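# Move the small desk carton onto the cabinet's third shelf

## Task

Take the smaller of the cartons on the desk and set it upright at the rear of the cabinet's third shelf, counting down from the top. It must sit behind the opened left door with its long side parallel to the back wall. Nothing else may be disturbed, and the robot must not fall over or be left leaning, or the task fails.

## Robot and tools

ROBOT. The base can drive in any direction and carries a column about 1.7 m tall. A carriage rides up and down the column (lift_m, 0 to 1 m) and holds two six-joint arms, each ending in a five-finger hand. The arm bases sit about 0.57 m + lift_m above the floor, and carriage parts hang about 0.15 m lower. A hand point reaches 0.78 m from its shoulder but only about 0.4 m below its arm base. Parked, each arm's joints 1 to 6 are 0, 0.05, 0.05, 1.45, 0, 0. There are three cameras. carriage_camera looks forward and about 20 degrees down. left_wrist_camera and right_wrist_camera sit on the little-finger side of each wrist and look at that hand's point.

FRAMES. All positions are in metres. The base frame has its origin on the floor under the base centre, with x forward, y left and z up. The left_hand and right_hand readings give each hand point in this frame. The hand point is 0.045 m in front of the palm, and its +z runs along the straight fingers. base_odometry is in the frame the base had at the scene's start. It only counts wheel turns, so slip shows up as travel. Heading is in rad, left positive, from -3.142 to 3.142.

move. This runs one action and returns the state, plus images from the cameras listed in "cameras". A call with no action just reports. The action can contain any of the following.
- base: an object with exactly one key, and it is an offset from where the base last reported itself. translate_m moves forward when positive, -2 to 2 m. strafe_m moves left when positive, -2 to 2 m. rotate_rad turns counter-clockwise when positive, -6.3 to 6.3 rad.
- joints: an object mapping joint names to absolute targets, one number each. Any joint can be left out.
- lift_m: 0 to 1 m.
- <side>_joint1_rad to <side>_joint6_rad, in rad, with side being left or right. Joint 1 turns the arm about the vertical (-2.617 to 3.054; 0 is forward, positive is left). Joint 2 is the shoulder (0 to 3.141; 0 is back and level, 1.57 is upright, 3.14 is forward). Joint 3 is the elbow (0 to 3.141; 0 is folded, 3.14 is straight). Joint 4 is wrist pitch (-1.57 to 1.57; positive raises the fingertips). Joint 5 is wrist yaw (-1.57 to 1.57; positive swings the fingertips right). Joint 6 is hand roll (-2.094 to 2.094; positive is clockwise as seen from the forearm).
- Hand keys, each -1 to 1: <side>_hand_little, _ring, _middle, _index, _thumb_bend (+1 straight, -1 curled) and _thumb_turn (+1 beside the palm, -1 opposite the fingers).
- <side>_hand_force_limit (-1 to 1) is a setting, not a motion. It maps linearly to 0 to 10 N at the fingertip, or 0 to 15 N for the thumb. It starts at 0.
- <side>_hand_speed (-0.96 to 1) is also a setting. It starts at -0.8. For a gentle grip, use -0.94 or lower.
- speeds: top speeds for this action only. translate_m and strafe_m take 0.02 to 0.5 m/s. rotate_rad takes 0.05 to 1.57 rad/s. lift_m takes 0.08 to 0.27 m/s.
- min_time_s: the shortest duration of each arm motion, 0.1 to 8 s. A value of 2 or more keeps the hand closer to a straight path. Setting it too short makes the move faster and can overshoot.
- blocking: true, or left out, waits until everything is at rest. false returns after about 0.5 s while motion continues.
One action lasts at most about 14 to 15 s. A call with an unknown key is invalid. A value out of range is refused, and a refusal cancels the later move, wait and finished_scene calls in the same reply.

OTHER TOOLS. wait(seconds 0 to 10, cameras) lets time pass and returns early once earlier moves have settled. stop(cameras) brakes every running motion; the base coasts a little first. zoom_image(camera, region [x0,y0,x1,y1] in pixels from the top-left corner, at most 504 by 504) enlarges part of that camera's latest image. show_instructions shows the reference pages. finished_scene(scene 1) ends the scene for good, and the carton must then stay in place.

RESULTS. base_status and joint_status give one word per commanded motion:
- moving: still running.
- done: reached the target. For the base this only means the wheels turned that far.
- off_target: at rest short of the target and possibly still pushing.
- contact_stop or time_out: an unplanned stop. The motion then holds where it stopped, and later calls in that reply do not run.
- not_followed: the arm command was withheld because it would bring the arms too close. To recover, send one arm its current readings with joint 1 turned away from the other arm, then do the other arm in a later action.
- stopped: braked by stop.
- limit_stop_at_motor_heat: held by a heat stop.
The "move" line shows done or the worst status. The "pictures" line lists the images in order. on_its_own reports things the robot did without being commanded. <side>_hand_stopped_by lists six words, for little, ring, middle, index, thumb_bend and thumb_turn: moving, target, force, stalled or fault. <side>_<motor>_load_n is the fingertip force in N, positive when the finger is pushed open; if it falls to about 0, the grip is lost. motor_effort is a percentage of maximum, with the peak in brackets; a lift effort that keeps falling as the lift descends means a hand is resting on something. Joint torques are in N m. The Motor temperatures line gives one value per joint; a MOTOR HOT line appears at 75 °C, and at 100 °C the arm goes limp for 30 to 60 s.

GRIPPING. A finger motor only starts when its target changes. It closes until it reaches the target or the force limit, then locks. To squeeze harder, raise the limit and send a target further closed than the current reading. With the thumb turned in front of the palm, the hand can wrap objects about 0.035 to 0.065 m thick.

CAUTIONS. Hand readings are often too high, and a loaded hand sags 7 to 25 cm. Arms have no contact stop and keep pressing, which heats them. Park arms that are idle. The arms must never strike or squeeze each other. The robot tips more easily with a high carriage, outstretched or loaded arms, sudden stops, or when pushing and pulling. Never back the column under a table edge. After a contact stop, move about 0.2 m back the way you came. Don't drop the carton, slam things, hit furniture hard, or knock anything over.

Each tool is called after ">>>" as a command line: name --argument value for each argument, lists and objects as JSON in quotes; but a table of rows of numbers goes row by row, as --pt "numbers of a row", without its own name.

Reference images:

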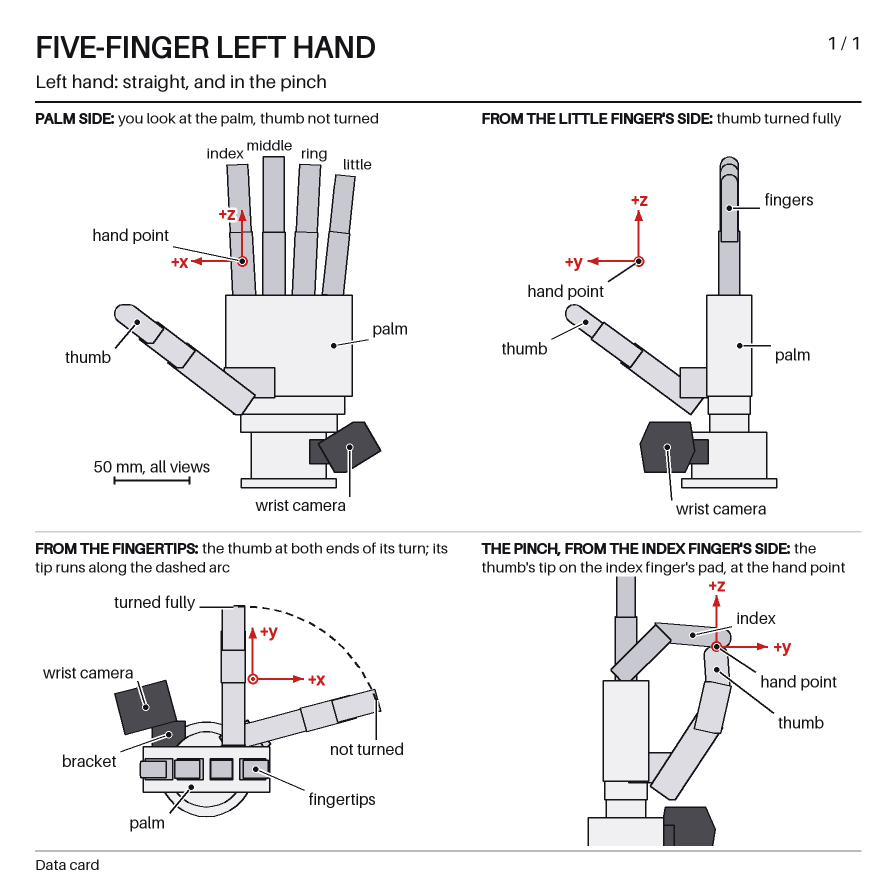

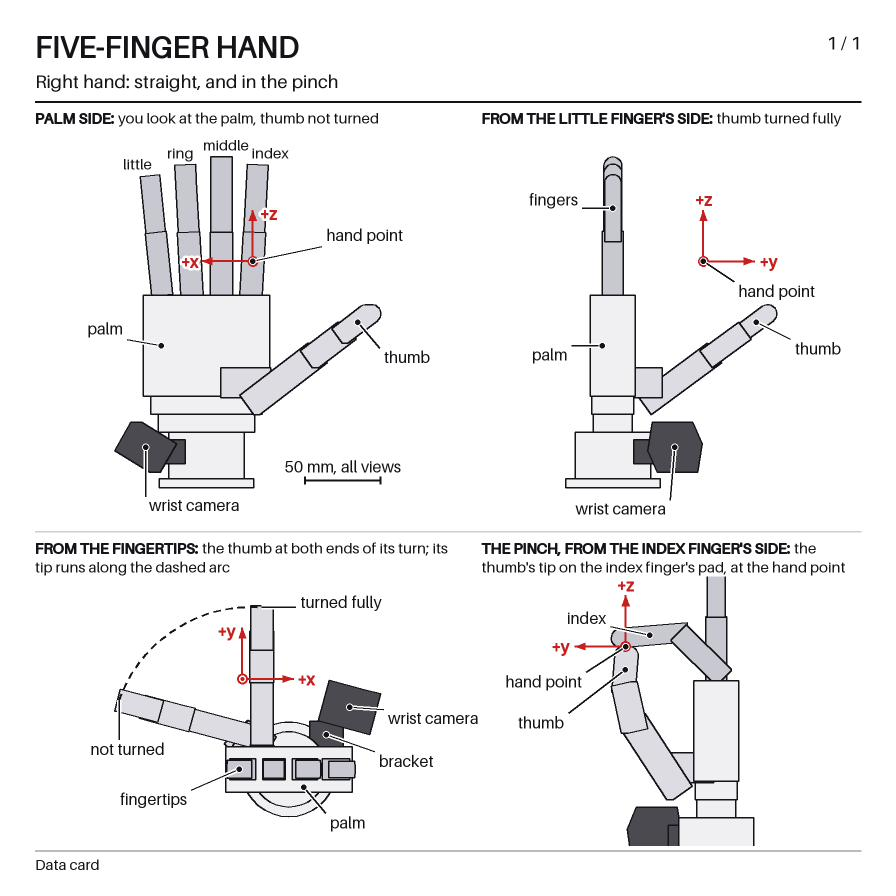

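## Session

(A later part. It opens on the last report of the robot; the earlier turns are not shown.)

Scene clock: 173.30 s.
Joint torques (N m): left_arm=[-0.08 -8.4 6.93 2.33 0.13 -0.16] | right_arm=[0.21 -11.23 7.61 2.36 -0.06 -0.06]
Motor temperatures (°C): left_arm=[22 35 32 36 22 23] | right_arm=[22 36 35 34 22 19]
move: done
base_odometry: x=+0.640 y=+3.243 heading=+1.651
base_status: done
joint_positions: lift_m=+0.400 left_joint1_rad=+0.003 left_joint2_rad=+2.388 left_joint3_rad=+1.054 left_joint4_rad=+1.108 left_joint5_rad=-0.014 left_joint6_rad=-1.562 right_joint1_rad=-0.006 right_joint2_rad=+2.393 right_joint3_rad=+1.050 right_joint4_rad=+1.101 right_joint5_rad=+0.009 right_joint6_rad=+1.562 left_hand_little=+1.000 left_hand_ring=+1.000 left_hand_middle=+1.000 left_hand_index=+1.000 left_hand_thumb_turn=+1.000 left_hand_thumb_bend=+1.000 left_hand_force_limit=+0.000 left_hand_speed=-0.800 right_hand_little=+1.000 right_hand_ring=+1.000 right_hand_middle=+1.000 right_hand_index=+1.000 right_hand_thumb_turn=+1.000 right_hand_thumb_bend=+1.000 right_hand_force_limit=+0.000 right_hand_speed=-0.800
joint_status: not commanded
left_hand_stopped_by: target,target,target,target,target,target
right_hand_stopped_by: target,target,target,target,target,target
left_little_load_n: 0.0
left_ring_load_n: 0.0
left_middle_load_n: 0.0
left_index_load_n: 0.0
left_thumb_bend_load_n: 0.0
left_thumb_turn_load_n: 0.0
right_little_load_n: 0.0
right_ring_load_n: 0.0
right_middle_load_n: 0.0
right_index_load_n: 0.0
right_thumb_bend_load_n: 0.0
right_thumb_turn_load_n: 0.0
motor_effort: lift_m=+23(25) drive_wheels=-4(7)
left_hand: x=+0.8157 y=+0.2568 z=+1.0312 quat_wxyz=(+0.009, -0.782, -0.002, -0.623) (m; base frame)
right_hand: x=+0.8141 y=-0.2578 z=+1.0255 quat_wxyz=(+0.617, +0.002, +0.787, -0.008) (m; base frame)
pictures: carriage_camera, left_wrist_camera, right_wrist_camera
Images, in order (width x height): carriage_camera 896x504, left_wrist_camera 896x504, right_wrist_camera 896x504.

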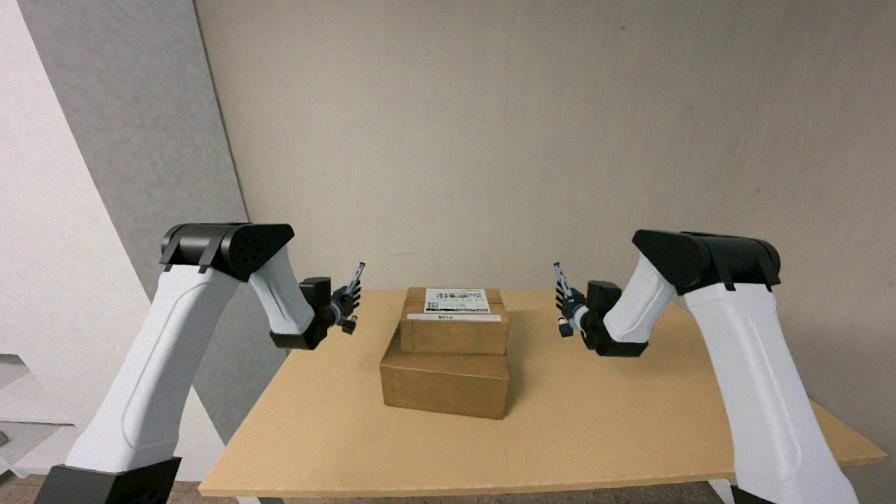

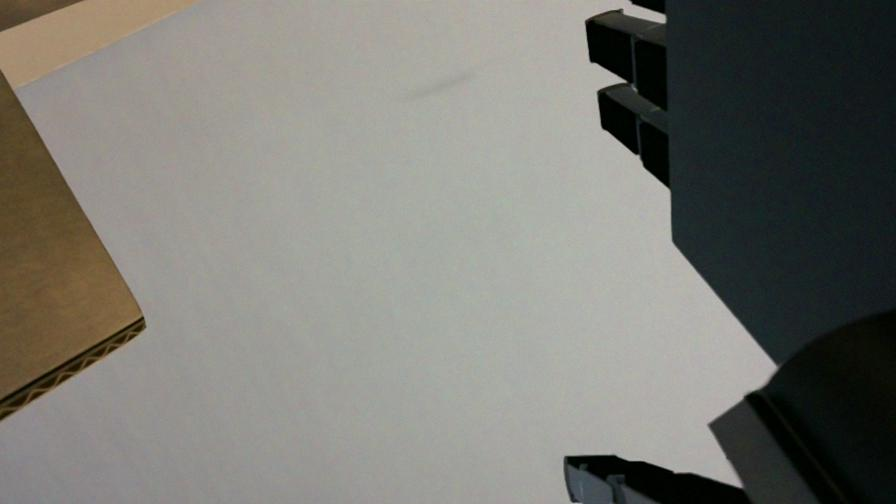

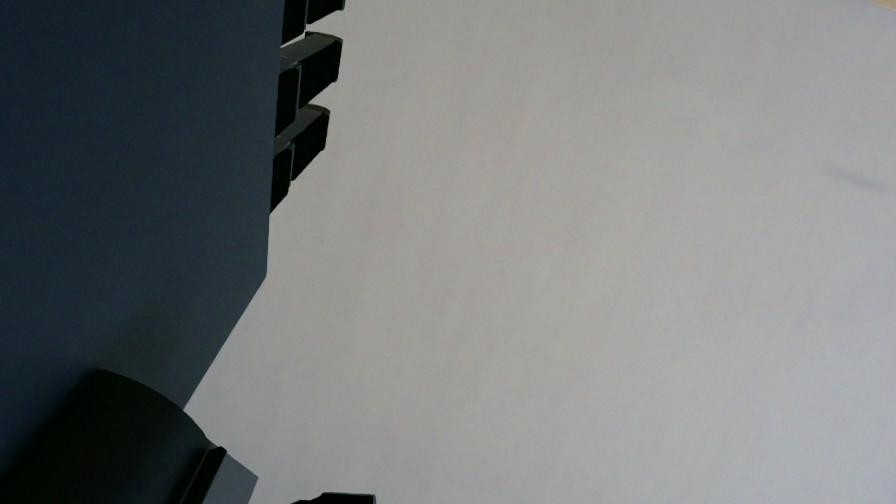

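>>> move --joints '{"lift_m": 0.345, "left_joint1_rad": -0.142, "left_joint5_rad": -0.055, "left_joint6_rad": -1.60, "right_joint1_rad": 0.142, "right_joint5_rad": 0.055, "right_joint6_rad": 1.60}' --min_time_s 1.5 --cameras '["all"]'

>>> zoom_image --camera "carriage_camera" --region '[300, 220, 600, 400]'

Scene clock: 197.07 s.
Joint torques (N m): left_arm=[-0.17 -9.32 6.26 2.44 -0.19 -0.15] | right_arm=[0.43 -12.51 6.86 2.49 0.09 0]
move: done
base_odometry: x=+0.640 y=+3.243 heading=+1.651
base_status: not commanded
joint_positions: lift_m=+0.345 left_joint1_rad=-0.137 left_joint2_rad=+2.399 left_joint3_rad=+1.062 left_joint4_rad=+1.097 left_joint5_rad=-0.040 left_joint6_rad=-1.592 right_joint1_rad=+0.137 right_joint2_rad=+2.404 right_joint3_rad=+1.059 right_joint4_rad=+1.090 right_joint5_rad=+0.045 right_joint6_rad=+1.591 left_hand_little=+1.000 left_hand_ring=+1.000 left_hand_middle=+1.000 left_hand_index=+1.000 left_hand_thumb_turn=+1.000 left_hand_thumb_bend=+1.000 left_hand_force_limit=+0.000 left_hand_speed=-0.800 right_hand_little=+1.000 right_hand_ring=+1.000 right_hand_middle=+1.000 right_hand_index=+1.000 right_hand_thumb_turn=+1.000 right_hand_thumb_bend=+1.000 right_hand_force_limit=+0.000 right_hand_speed=-0.800
joint_status: all done
left_hand_stopped_by: target,target,target,target,target,target
right_hand_stopped_by: target,target,target,target,target,target
left_little_load_n: 0.0
left_ring_load_n: 0.0
left_middle_load_n: 0.0
left_index_load_n: 0.0
left_thumb_bend_load_n: 0.0
left_thumb_turn_load_n: 0.0
right_little_load_n: 0.0
right_ring_load_n: 0.0
right_middle_load_n: 0.0
right_index_load_n: 0.0
right_thumb_bend_load_n: 0.0
right_thumb_turn_load_n: 0.0
motor_effort: lift_m=+23(29) drive_wheels=-4(4)
left_hand: x=+0.8055 y=+0.1798 z=+0.9714 quat_wxyz=(-0.033, -0.786, +0.033, -0.616) (m; base frame)
right_hand: x=+0.8044 y=-0.1810 z=+0.9652 quat_wxyz=(+0.611, -0.032, +0.791, +0.030) (m; base frame)
pictures: carriage_camera, left_wrist_camera, right_wrist_camera
Images, in order (width x height): carriage_camera 896x504, left_wrist_camera 896x504, right_wrist_camera 896x504.

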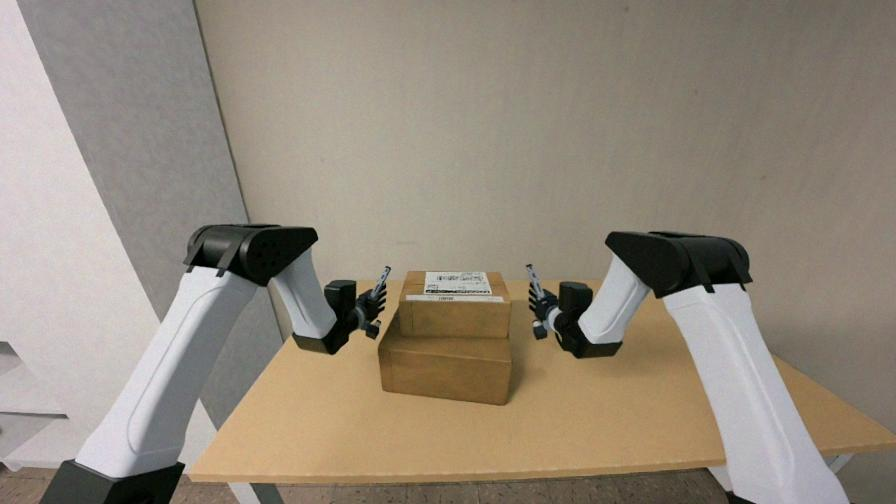

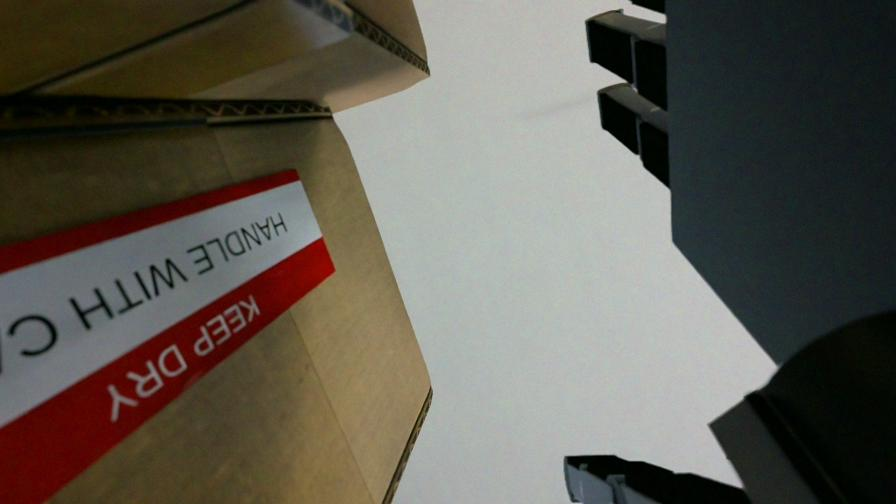

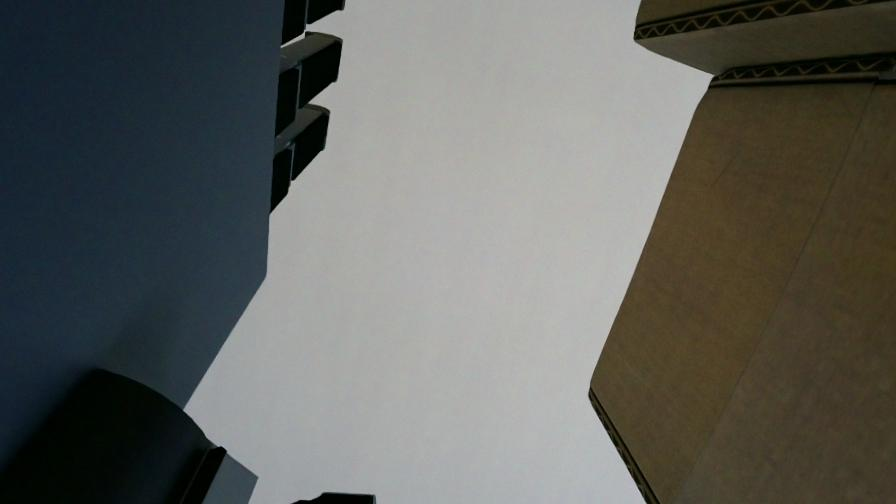

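Scaled by 1.680 from the camera's 896x504 image, which has a finer 1280x720 frame.

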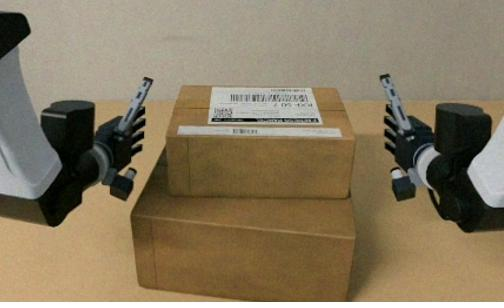

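>>> move --base '{"translate_m": -0.05}' --joints '{"lift_m": 0.4, "left_joint1_rad": -0.267, "left_joint5_rad": -0.18, "left_joint6_rad": -1.625, "right_joint1_rad": 0.330, "right_joint5_rad": 0.243, "right_joint6_rad": 1.637}' --min_time_s 2.5 --cameras '["all"]'

>>> zoom_image --camera "carriage_camera" --region '[330, 220, 580, 400]'

Scene clock: 243.60 s.
Joint torques (N m): left_arm=[-0.29 -9.47 5.94 2.33 -0.13 -0.12] | right_arm=[0.23 -12.49 6.58 2.38 0.13 -0.05]
Motor temperatures (°C): left_arm=[22 39 33 37 22 22] | right_arm=[22 43 38 37 22 19]
move: done
base_odometry: x=+0.644 y=+3.193 heading=+1.651
base_status: done
joint_positions: lift_m=+0.400 left_joint1_rad=-0.262 left_joint2_rad=+2.400 left_joint3_rad=+1.066 left_joint4_rad=+1.107 left_joint5_rad=-0.166 left_joint6_rad=-1.617 right_joint1_rad=+0.324 right_joint2_rad=+2.405 right_joint3_rad=+1.062 right_joint4_rad=+1.101 right_joint5_rad=+0.233 right_joint6_rad=+1.628 left_hand_little=+1.000 left_hand_ring=+1.000 left_hand_middle=+1.000 left_hand_index=+1.000 left_hand_thumb_turn=+1.000 left_hand_thumb_bend=+1.000 left_hand_force_limit=+0.000 left_hand_speed=-0.800 right_hand_little=+1.000 right_hand_ring=+1.000 right_hand_middle=+1.000 right_hand_index=+1.000 right_hand_thumb_turn=+1.000 right_hand_thumb_bend=+1.000 right_hand_force_limit=+0.000 right_hand_speed=-0.800
joint_status: all done
left_hand_stopped_by: target,target,target,target,target,target
right_hand_stopped_by: target,target,target,target,target,target
left_little_load_n: 0.0
left_ring_load_n: 0.0
left_middle_load_n: 0.0
left_index_load_n: 0.0
left_thumb_bend_load_n: 0.0
left_thumb_turn_load_n: 0.0
right_little_load_n: 0.0
right_ring_load_n: 0.0
right_middle_load_n: 0.5
right_index_load_n: 0.0
right_thumb_bend_load_n: 0.0
right_thumb_turn_load_n: 0.0
motor_effort: lift_m=+23(31) drive_wheels=-1(11)
left_hand: x=+0.7971 y=+0.1308 z=+1.0305 quat_wxyz=(-0.031, -0.781, +0.033, -0.623) (m; base frame)
right_hand: x=+0.7887 y=-0.1084 z=+1.0248 quat_wxyz=(+0.619, -0.033, +0.785, +0.026) (m; base frame)
pictures: carriage_camera, left_wrist_camera, right_wrist_camera
Images, in order (width x height): carriage_camera 896x504, left_wrist_camera 896x504, right_wrist_camera 896x504.

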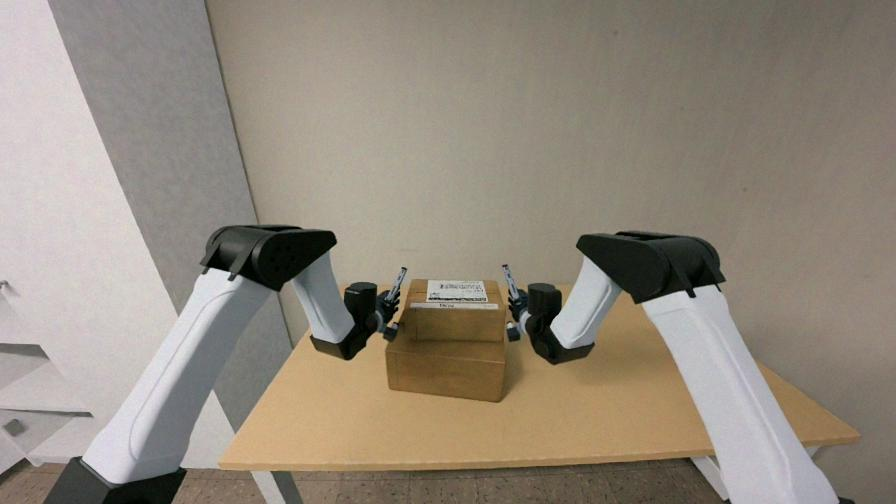

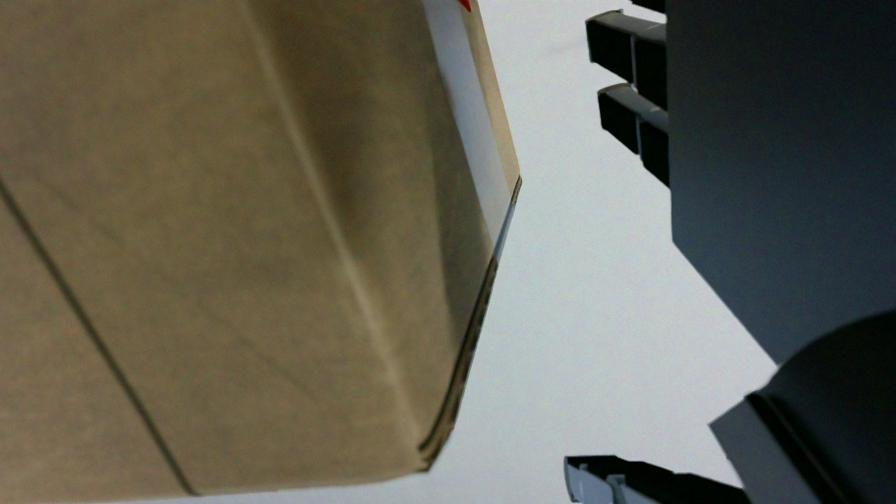

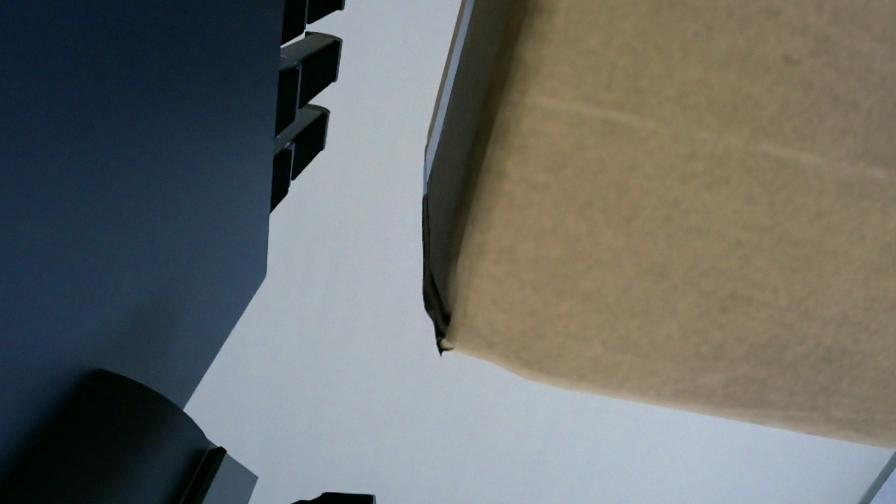

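Scaled by 2.016 from the camera's 896x504 image, which has a finer 1280x720 frame.

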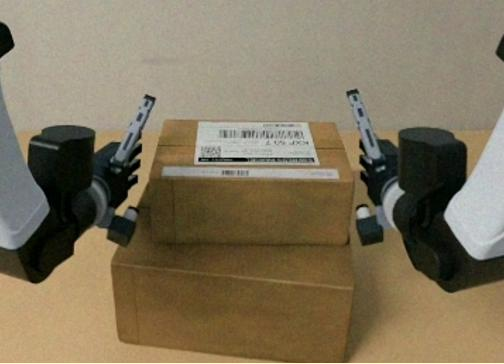

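>>> move --joints '{"left_joint1_rad": -0.304, "left_joint5_rad": -0.22, "left_joint6_rad": -1.633, "right_joint1_rad": 0.366, "right_joint5_rad": 0.28, "right_joint6_rad": 1.645}' --min_time_s 1.5 --cameras '["all"]'

>>> zoom_image --camera "carriage_camera" --region '[330, 220, 580, 400]'

Scene clock: 264.17 s.
Joint torques (N m): left_arm=[-0.23 -9.54 5.87 2.31 -0.18 -0.16] | right_arm=[0.4 -12.63 6.6 2.3 0.12 -0.1]
move: done
base_odometry: x=+0.644 y=+3.193 heading=+1.651
base_status: not commanded
joint_positions: lift_m=+0.400 left_joint1_rad=-0.298 left_joint2_rad=+2.400 left_joint3_rad=+1.066 left_joint4_rad=+1.107 left_joint5_rad=-0.205 left_joint6_rad=-1.625 right_joint1_rad=+0.360 right_joint2_rad=+2.405 right_joint3_rad=+1.062 right_joint4_rad=+1.101 right_joint5_rad=+0.270 right_joint6_rad=+1.636 left_hand_little=+1.000 left_hand_ring=+1.000 left_hand_middle=+1.000 left_hand_index=+1.000 left_hand_thumb_turn=+1.000 left_hand_thumb_bend=+1.000 left_hand_force_limit=+0.000 left_hand_speed=-0.800 right_hand_little=+1.000 right_hand_ring=+1.000 right_hand_middle=+1.000 right_hand_index=+1.000 right_hand_thumb_turn=+1.000 right_hand_thumb_bend=+1.000 right_hand_force_limit=+0.000 right_hand_speed=-0.800
joint_status: all done
left_hand_stopped_by: target,target,target,target,target,target
right_hand_stopped_by: target,target,target,target,target,target
left_little_load_n: 0.0
left_ring_load_n: 0.0
left_middle_load_n: 0.0
left_index_load_n: 0.0
left_thumb_bend_load_n: 0.0
left_thumb_turn_load_n: 0.0
right_little_load_n: 0.0
right_ring_load_n: 0.0
right_middle_load_n: 0.0
right_index_load_n: 0.0
right_thumb_bend_load_n: 0.0
right_thumb_turn_load_n: 0.0
motor_effort: lift_m=+23(24) drive_wheels=-1(1)
left_hand: x=+0.7933 y=+0.1174 z=+1.0308 quat_wxyz=(-0.030, -0.781, +0.032, -0.624) (m; base frame)
right_hand: x=+0.7841 y=-0.0955 z=+1.0252 quat_wxyz=(+0.620, -0.032, +0.784, +0.025) (m; base frame)
pictures: carriage_camera, left_wrist_camera, right_wrist_camera
Images, in order (width x height): carriage_camera 896x504, left_wrist_camera 896x504, right_wrist_camera 896x504.

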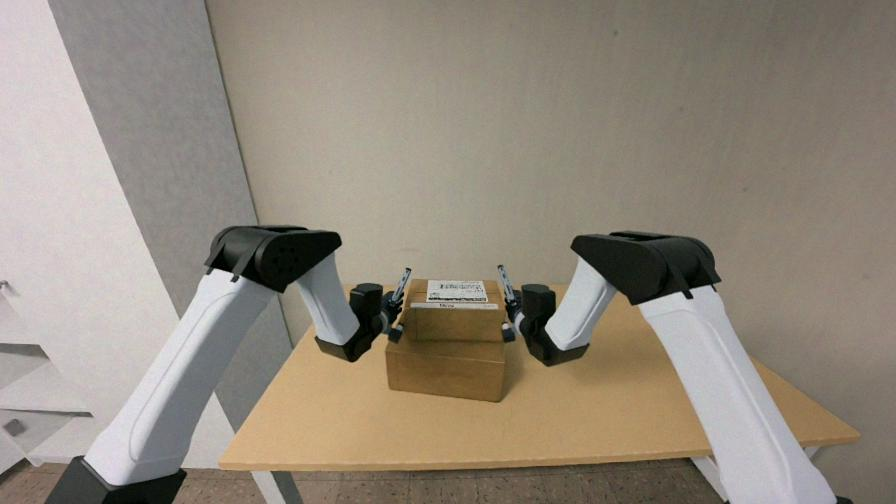

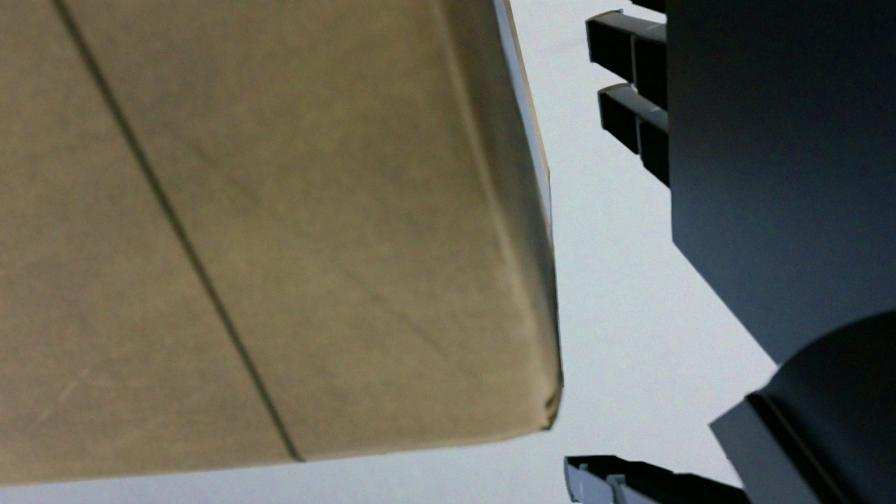

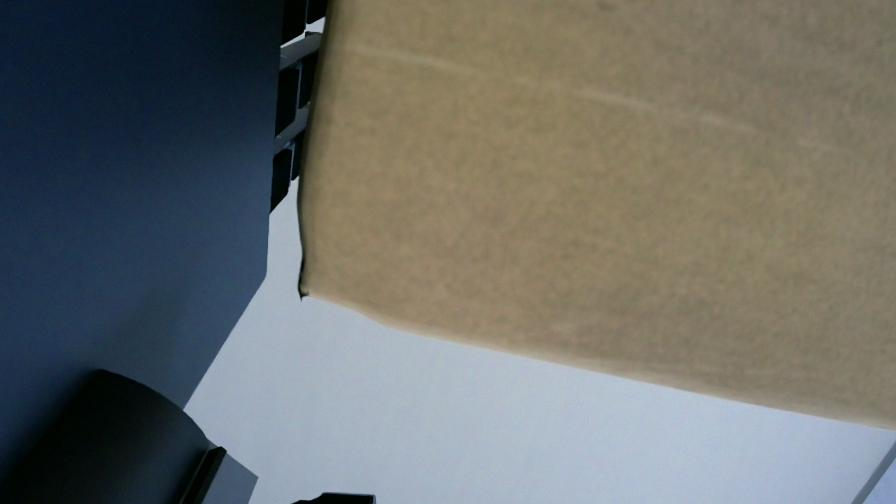

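Scaled by 2.016 from the camera's 896x504 image, which has a finer 1280x720 frame.

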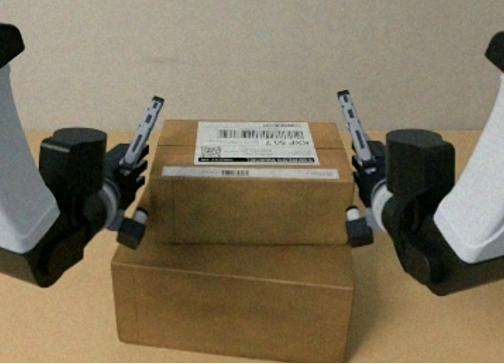

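>>> move --joints '{"left_joint1_rad": -0.34, "left_joint5_rad": -0.255, "left_joint6_rad": -1.64, "right_joint1_rad": 0.39, "right_joint5_rad": 0.305, "right_joint6_rad": 1.65}' --min_time_s 1.5 --cameras '["all"]'

>>> zoom_image --camera "carriage_camera" --region '[330, 220, 580, 400]'

Scene clock: 272.27 s.
Joint torques (N m): left_arm=[-0.27 -9.59 5.9 2.34 -0.17 -0.08] | right_arm=[0.4 -12.56 6.56 2.32 0.12 0]
move: done
base_odometry: x=+0.644 y=+3.193 heading=+1.651
base_status: not commanded
joint_positions: lift_m=+0.400 left_joint1_rad=-0.335 left_joint2_rad=+2.400 left_joint3_rad=+1.066 left_joint4_rad=+1.107 left_joint5_rad=-0.240 left_joint6_rad=-1.632 right_joint1_rad=+0.384 right_joint2_rad=+2.405 right_joint3_rad=+1.062 right_joint4_rad=+1.101 right_joint5_rad=+0.295 right_joint6_rad=+1.641 left_hand_little=+1.000 left_hand_ring=+1.000 left_hand_middle=+1.000 left_hand_index=+1.000 left_hand_thumb_turn=+1.000 left_hand_thumb_bend=+1.000 left_hand_force_limit=+0.000 left_hand_speed=-0.800 right_hand_little=+1.000 right_hand_ring=+1.000 right_hand_middle=+1.000 right_hand_index=+1.000 right_hand_thumb_turn=+1.000 right_hand_thumb_bend=+1.000 right_hand_force_limit=+0.000 right_hand_speed=-0.800
joint_status: all done
left_hand_stopped_by: target,target,target,target,target,target
right_hand_stopped_by: target,target,target,target,target,target
left_little_load_n: 0.0
left_ring_load_n: 0.0
left_middle_load_n: 0.0
left_index_load_n: 0.0
left_thumb_bend_load_n: 0.0
left_thumb_turn_load_n: 0.0
right_little_load_n: 0.0
right_ring_load_n: 0.0
right_middle_load_n: 0.0
right_index_load_n: 0.0
right_thumb_bend_load_n: 0.0
right_thumb_turn_load_n: 0.0
motor_effort: lift_m=+23(24) drive_wheels=-1(1)
left_hand: x=+0.7887 y=+0.1034 z=+1.0311 quat_wxyz=(-0.029, -0.780, +0.032, -0.624) (m; base frame)
right_hand: x=+0.7807 y=-0.0868 z=+1.0255 quat_wxyz=(+0.620, -0.032, +0.783, +0.025) (m; base frame)
pictures: carriage_camera, left_wrist_camera, right_wrist_camera
Images, in order (width x height): carriage_camera 896x504, left_wrist_camera 896x504, right_wrist_camera 896x504.

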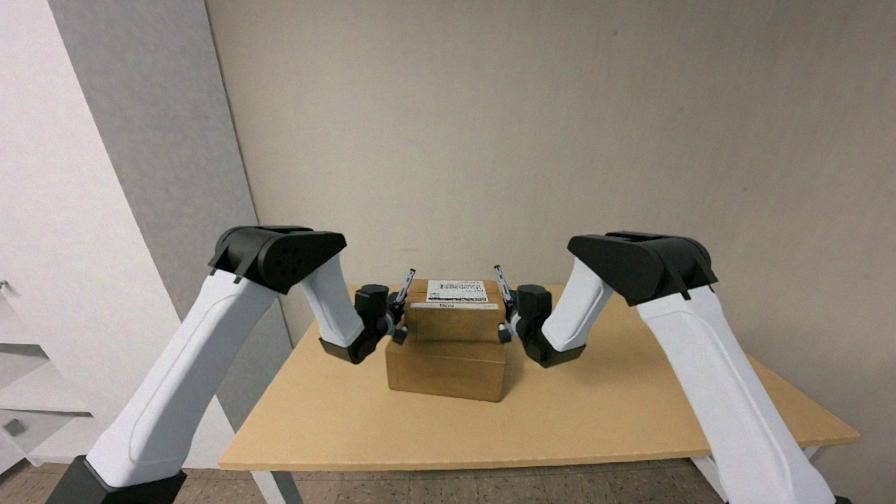

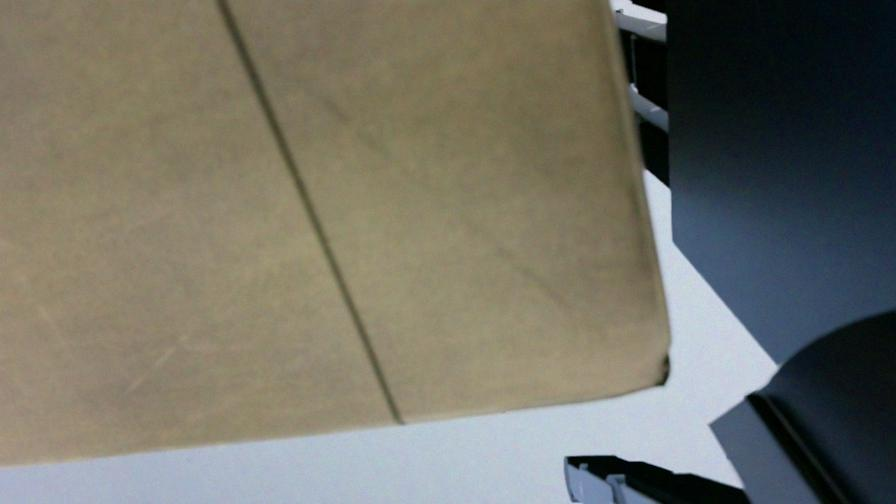

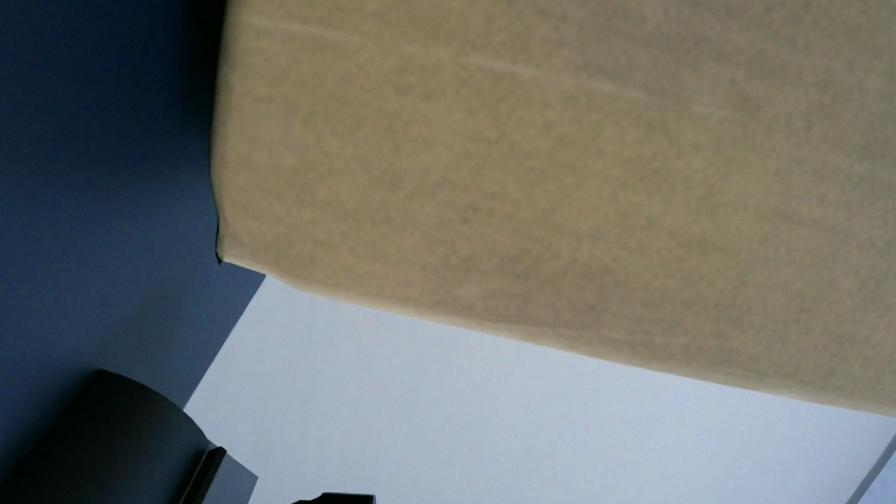

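Scaled by 2.016 from the camera's 896x504 image, which has a finer 1280x720 frame.

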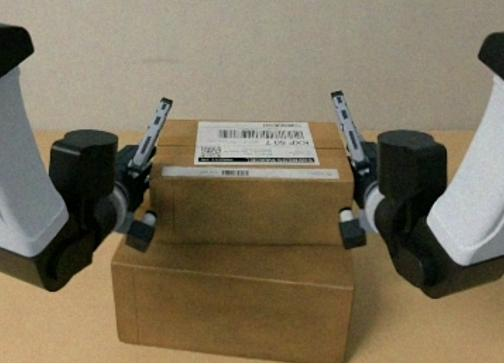

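>>> move --joints '{"left_joint1_rad": -0.365, "left_joint5_rad": -0.275, "right_joint1_rad": 0.42, "right_joint5_rad": 0.33}' --min_time_s 1.5 --cameras '["left_wrist_camera", "right_wrist_camera"]'

Scene clock: 280.37 s.
Joint torques (N m): left_arm=[-0.38 -9.54 5.76 2.36 -0.19 -0.15] | right_arm=[0.81 -12.6 6.43 2.28 0.03 -0.06]
move: done
base_odometry: x=+0.644 y=+3.193 heading=+1.651
base_status: not commanded
joint_positions: lift_m=+0.400 left_joint1_rad=-0.359 left_joint2_rad=+2.400 left_joint3_rad=+1.066 left_joint4_rad=+1.107 left_joint5_rad=-0.260 left_joint6_rad=-1.632 right_joint1_rad=+0.408 right_joint2_rad=+2.405 right_joint3_rad=+1.062 right_joint4_rad=+1.101 right_joint5_rad=+0.331 right_joint6_rad=+1.642 left_hand_little=+1.000 left_hand_ring=+1.000 left_hand_middle=+1.000 left_hand_index=+1.000 left_hand_thumb_turn=+1.000 left_hand_thumb_bend=+1.000 left_hand_force_limit=+0.000 left_hand_speed=-0.800 right_hand_little=+1.000 right_hand_ring=+1.000 right_hand_middle=+1.000 right_hand_index=+1.000 right_hand_thumb_turn=+1.000 right_hand_thumb_bend=+1.000 right_hand_force_limit=+0.000 right_hand_speed=-0.800
joint_status: all done
left_hand_stopped_by: target,target,target,target,target,target
right_hand_stopped_by: target,target,target,target,target,target
left_little_load_n: 0.0
left_ring_load_n: 0.0
left_middle_load_n: 0.0
left_index_load_n: 0.0
left_thumb_bend_load_n: 0.0
left_thumb_turn_load_n: 0.0
right_little_load_n: 0.0
right_ring_load_n: 0.0
right_middle_load_n: 0.0
right_index_load_n: 0.0
right_thumb_bend_load_n: -0.5
right_thumb_turn_load_n: 0.0
motor_effort: lift_m=+22(24) drive_wheels=-1(1)
left_hand: x=+0.7850 y=+0.0933 z=+1.0310 quat_wxyz=(-0.029, -0.779, +0.035, -0.625) (m; base frame)
right_hand: x=+0.7778 y=-0.0798 z=+1.0256 quat_wxyz=(+0.621, -0.030, +0.783, +0.018) (m; base frame)
pictures: left_wrist_camera, right_wrist_camera
Images, in order (width x height): left_wrist_camera 896x504, right_wrist_camera 896x504.

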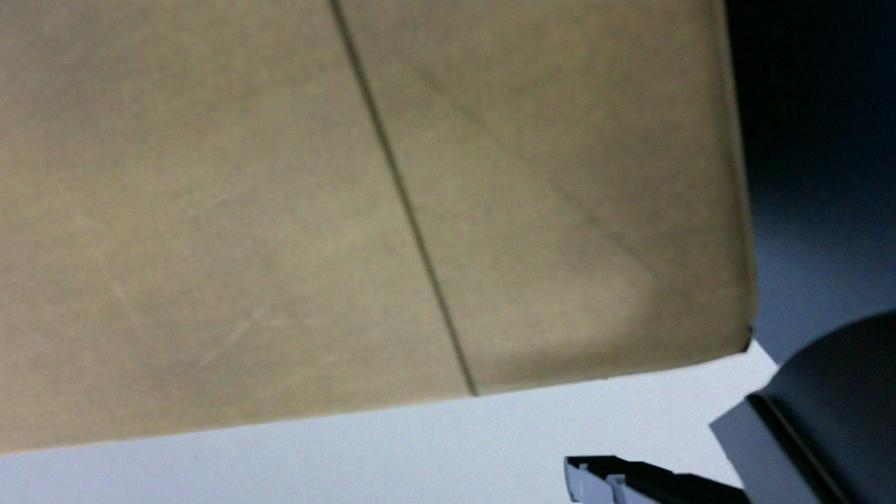

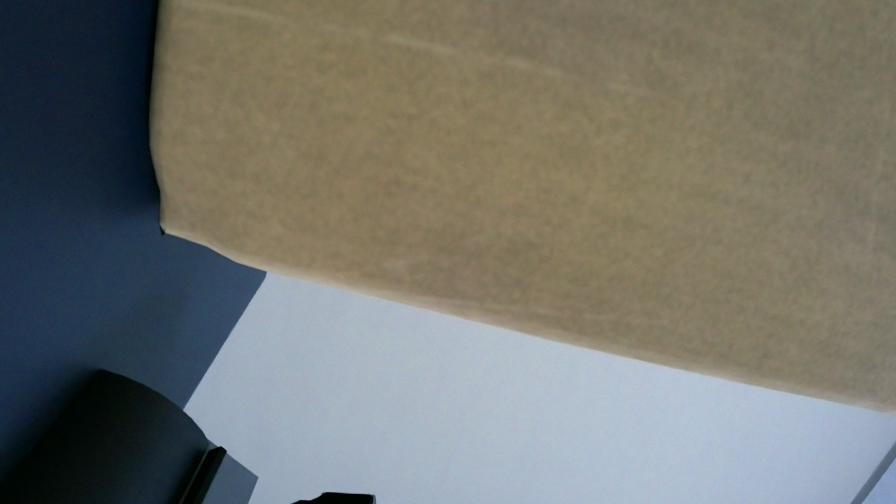

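>>> move --joints '{"left_joint1_rad": -0.40, "left_joint5_rad": -0.29, "right_joint1_rad": 0.44, "right_joint5_rad": 0.33}' --min_time_s 1.5 --cameras '["all"]'

>>> zoom_image --camera "carriage_camera" --region '[330, 220, 580, 400]'

Scene clock: 284.77 s.
Joint torques (N m): left_arm=[-1.32 -9.55 5.9 2.36 0.08 -0.12] | right_arm=[1.63 -12.48 6.42 2.31 -0.09 -0.04]
move: off_target
base_odometry: x=+0.644 y=+3.193 heading=+1.651
base_status: not commanded
joint_positions: lift_m=+0.400 left_joint1_rad=-0.381 left_joint2_rad=+2.400 left_joint3_rad=+1.066 left_joint4_rad=+1.106 left_joint5_rad=-0.303 left_joint6_rad=-1.636 right_joint1_rad=+0.417 right_joint2_rad=+2.405 right_joint3_rad=+1.062 right_joint4_rad=+1.100 right_joint5_rad=+0.351 right_joint6_rad=+1.642 left_hand_little=+1.000 left_hand_ring=+1.000 left_hand_middle=+1.000 left_hand_index=+1.000 left_hand_thumb_turn=+1.000 left_hand_thumb_bend=+1.000 left_hand_force_limit=+0.000 left_hand_speed=-0.800 right_hand_little=+1.000 right_hand_ring=+1.000 right_hand_middle=+1.000 right_hand_index=+1.000 right_hand_thumb_turn=+1.000 right_hand_thumb_bend=+1.000 right_hand_force_limit=+0.000 right_hand_speed=-0.800
joint_status: right_joint1_rad off_target (ended at +0.417, target +0.440); the others done
left_hand_stopped_by: target,target,target,target,target,target
right_hand_stopped_by: target,target,target,target,target,target
left_little_load_n: 0.0
left_ring_load_n: 0.0
left_middle_load_n: 0.0
left_index_load_n: 0.0
left_thumb_bend_load_n: 0.0
left_thumb_turn_load_n: 0.0
right_little_load_n: 0.0
right_ring_load_n: 0.0
right_middle_load_n: 0.0
right_index_load_n: 0.0
right_thumb_bend_load_n: 0.0
right_thumb_turn_load_n: 0.0
motor_effort: lift_m=+23(25) drive_wheels=-1(1)
left_hand: x=+0.7834 y=+0.0889 z=+1.0312 quat_wxyz=(-0.021, -0.779, +0.029, -0.626) (m; base frame)
right_hand: x=+0.7771 y=-0.0786 z=+1.0254 quat_wxyz=(+0.622, -0.027, +0.782, +0.013) (m; base frame)
pictures: carriage_camera, left_wrist_camera, right_wrist_camera
Images, in order (width x height): carriage_camera 896x504, left_wrist_camera 896x504, right_wrist_camera 896x504.

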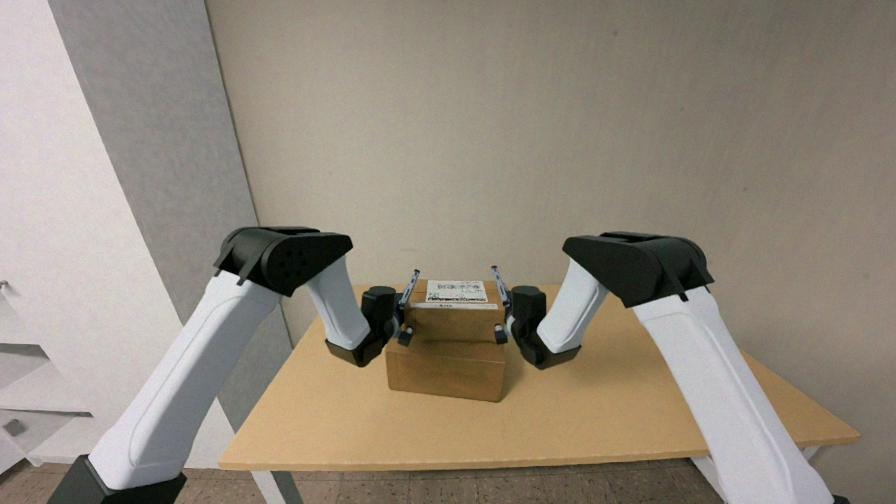

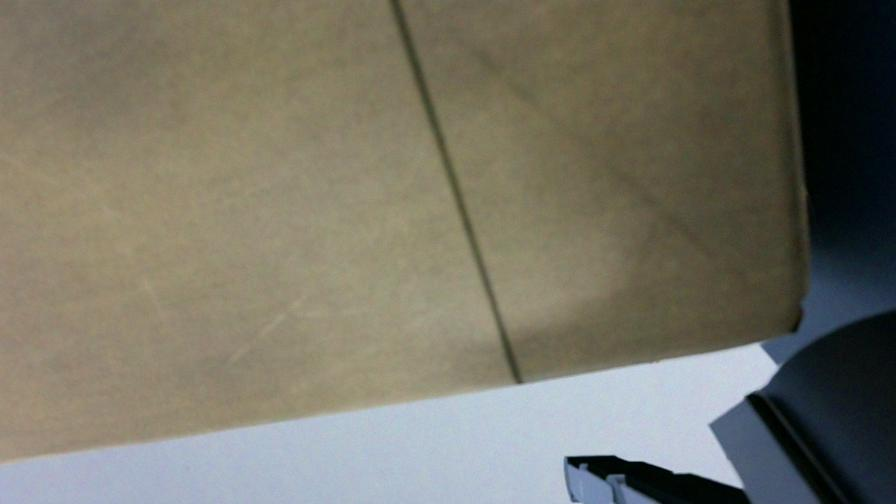

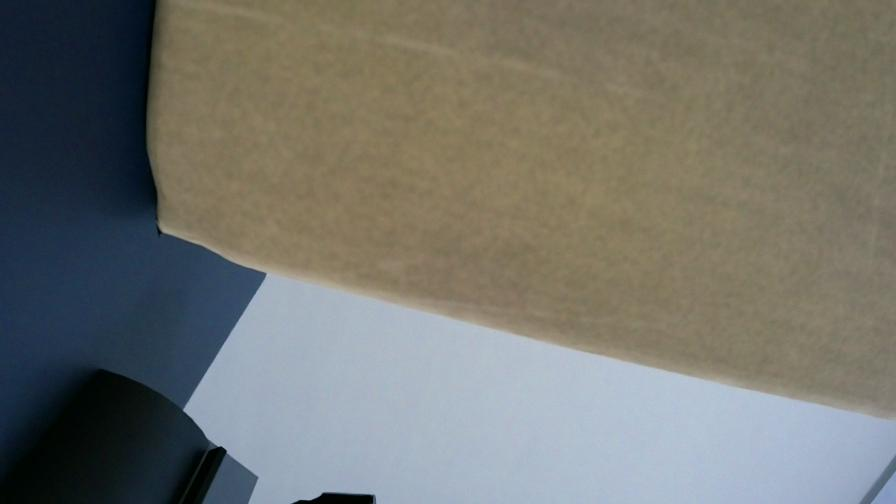

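Scaled by 2.016 from the camera's 896x504 image, which has a finer 1280x720 frame.

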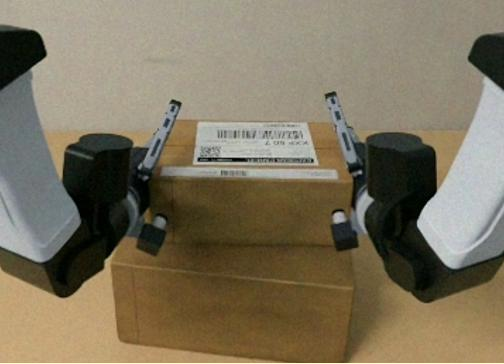

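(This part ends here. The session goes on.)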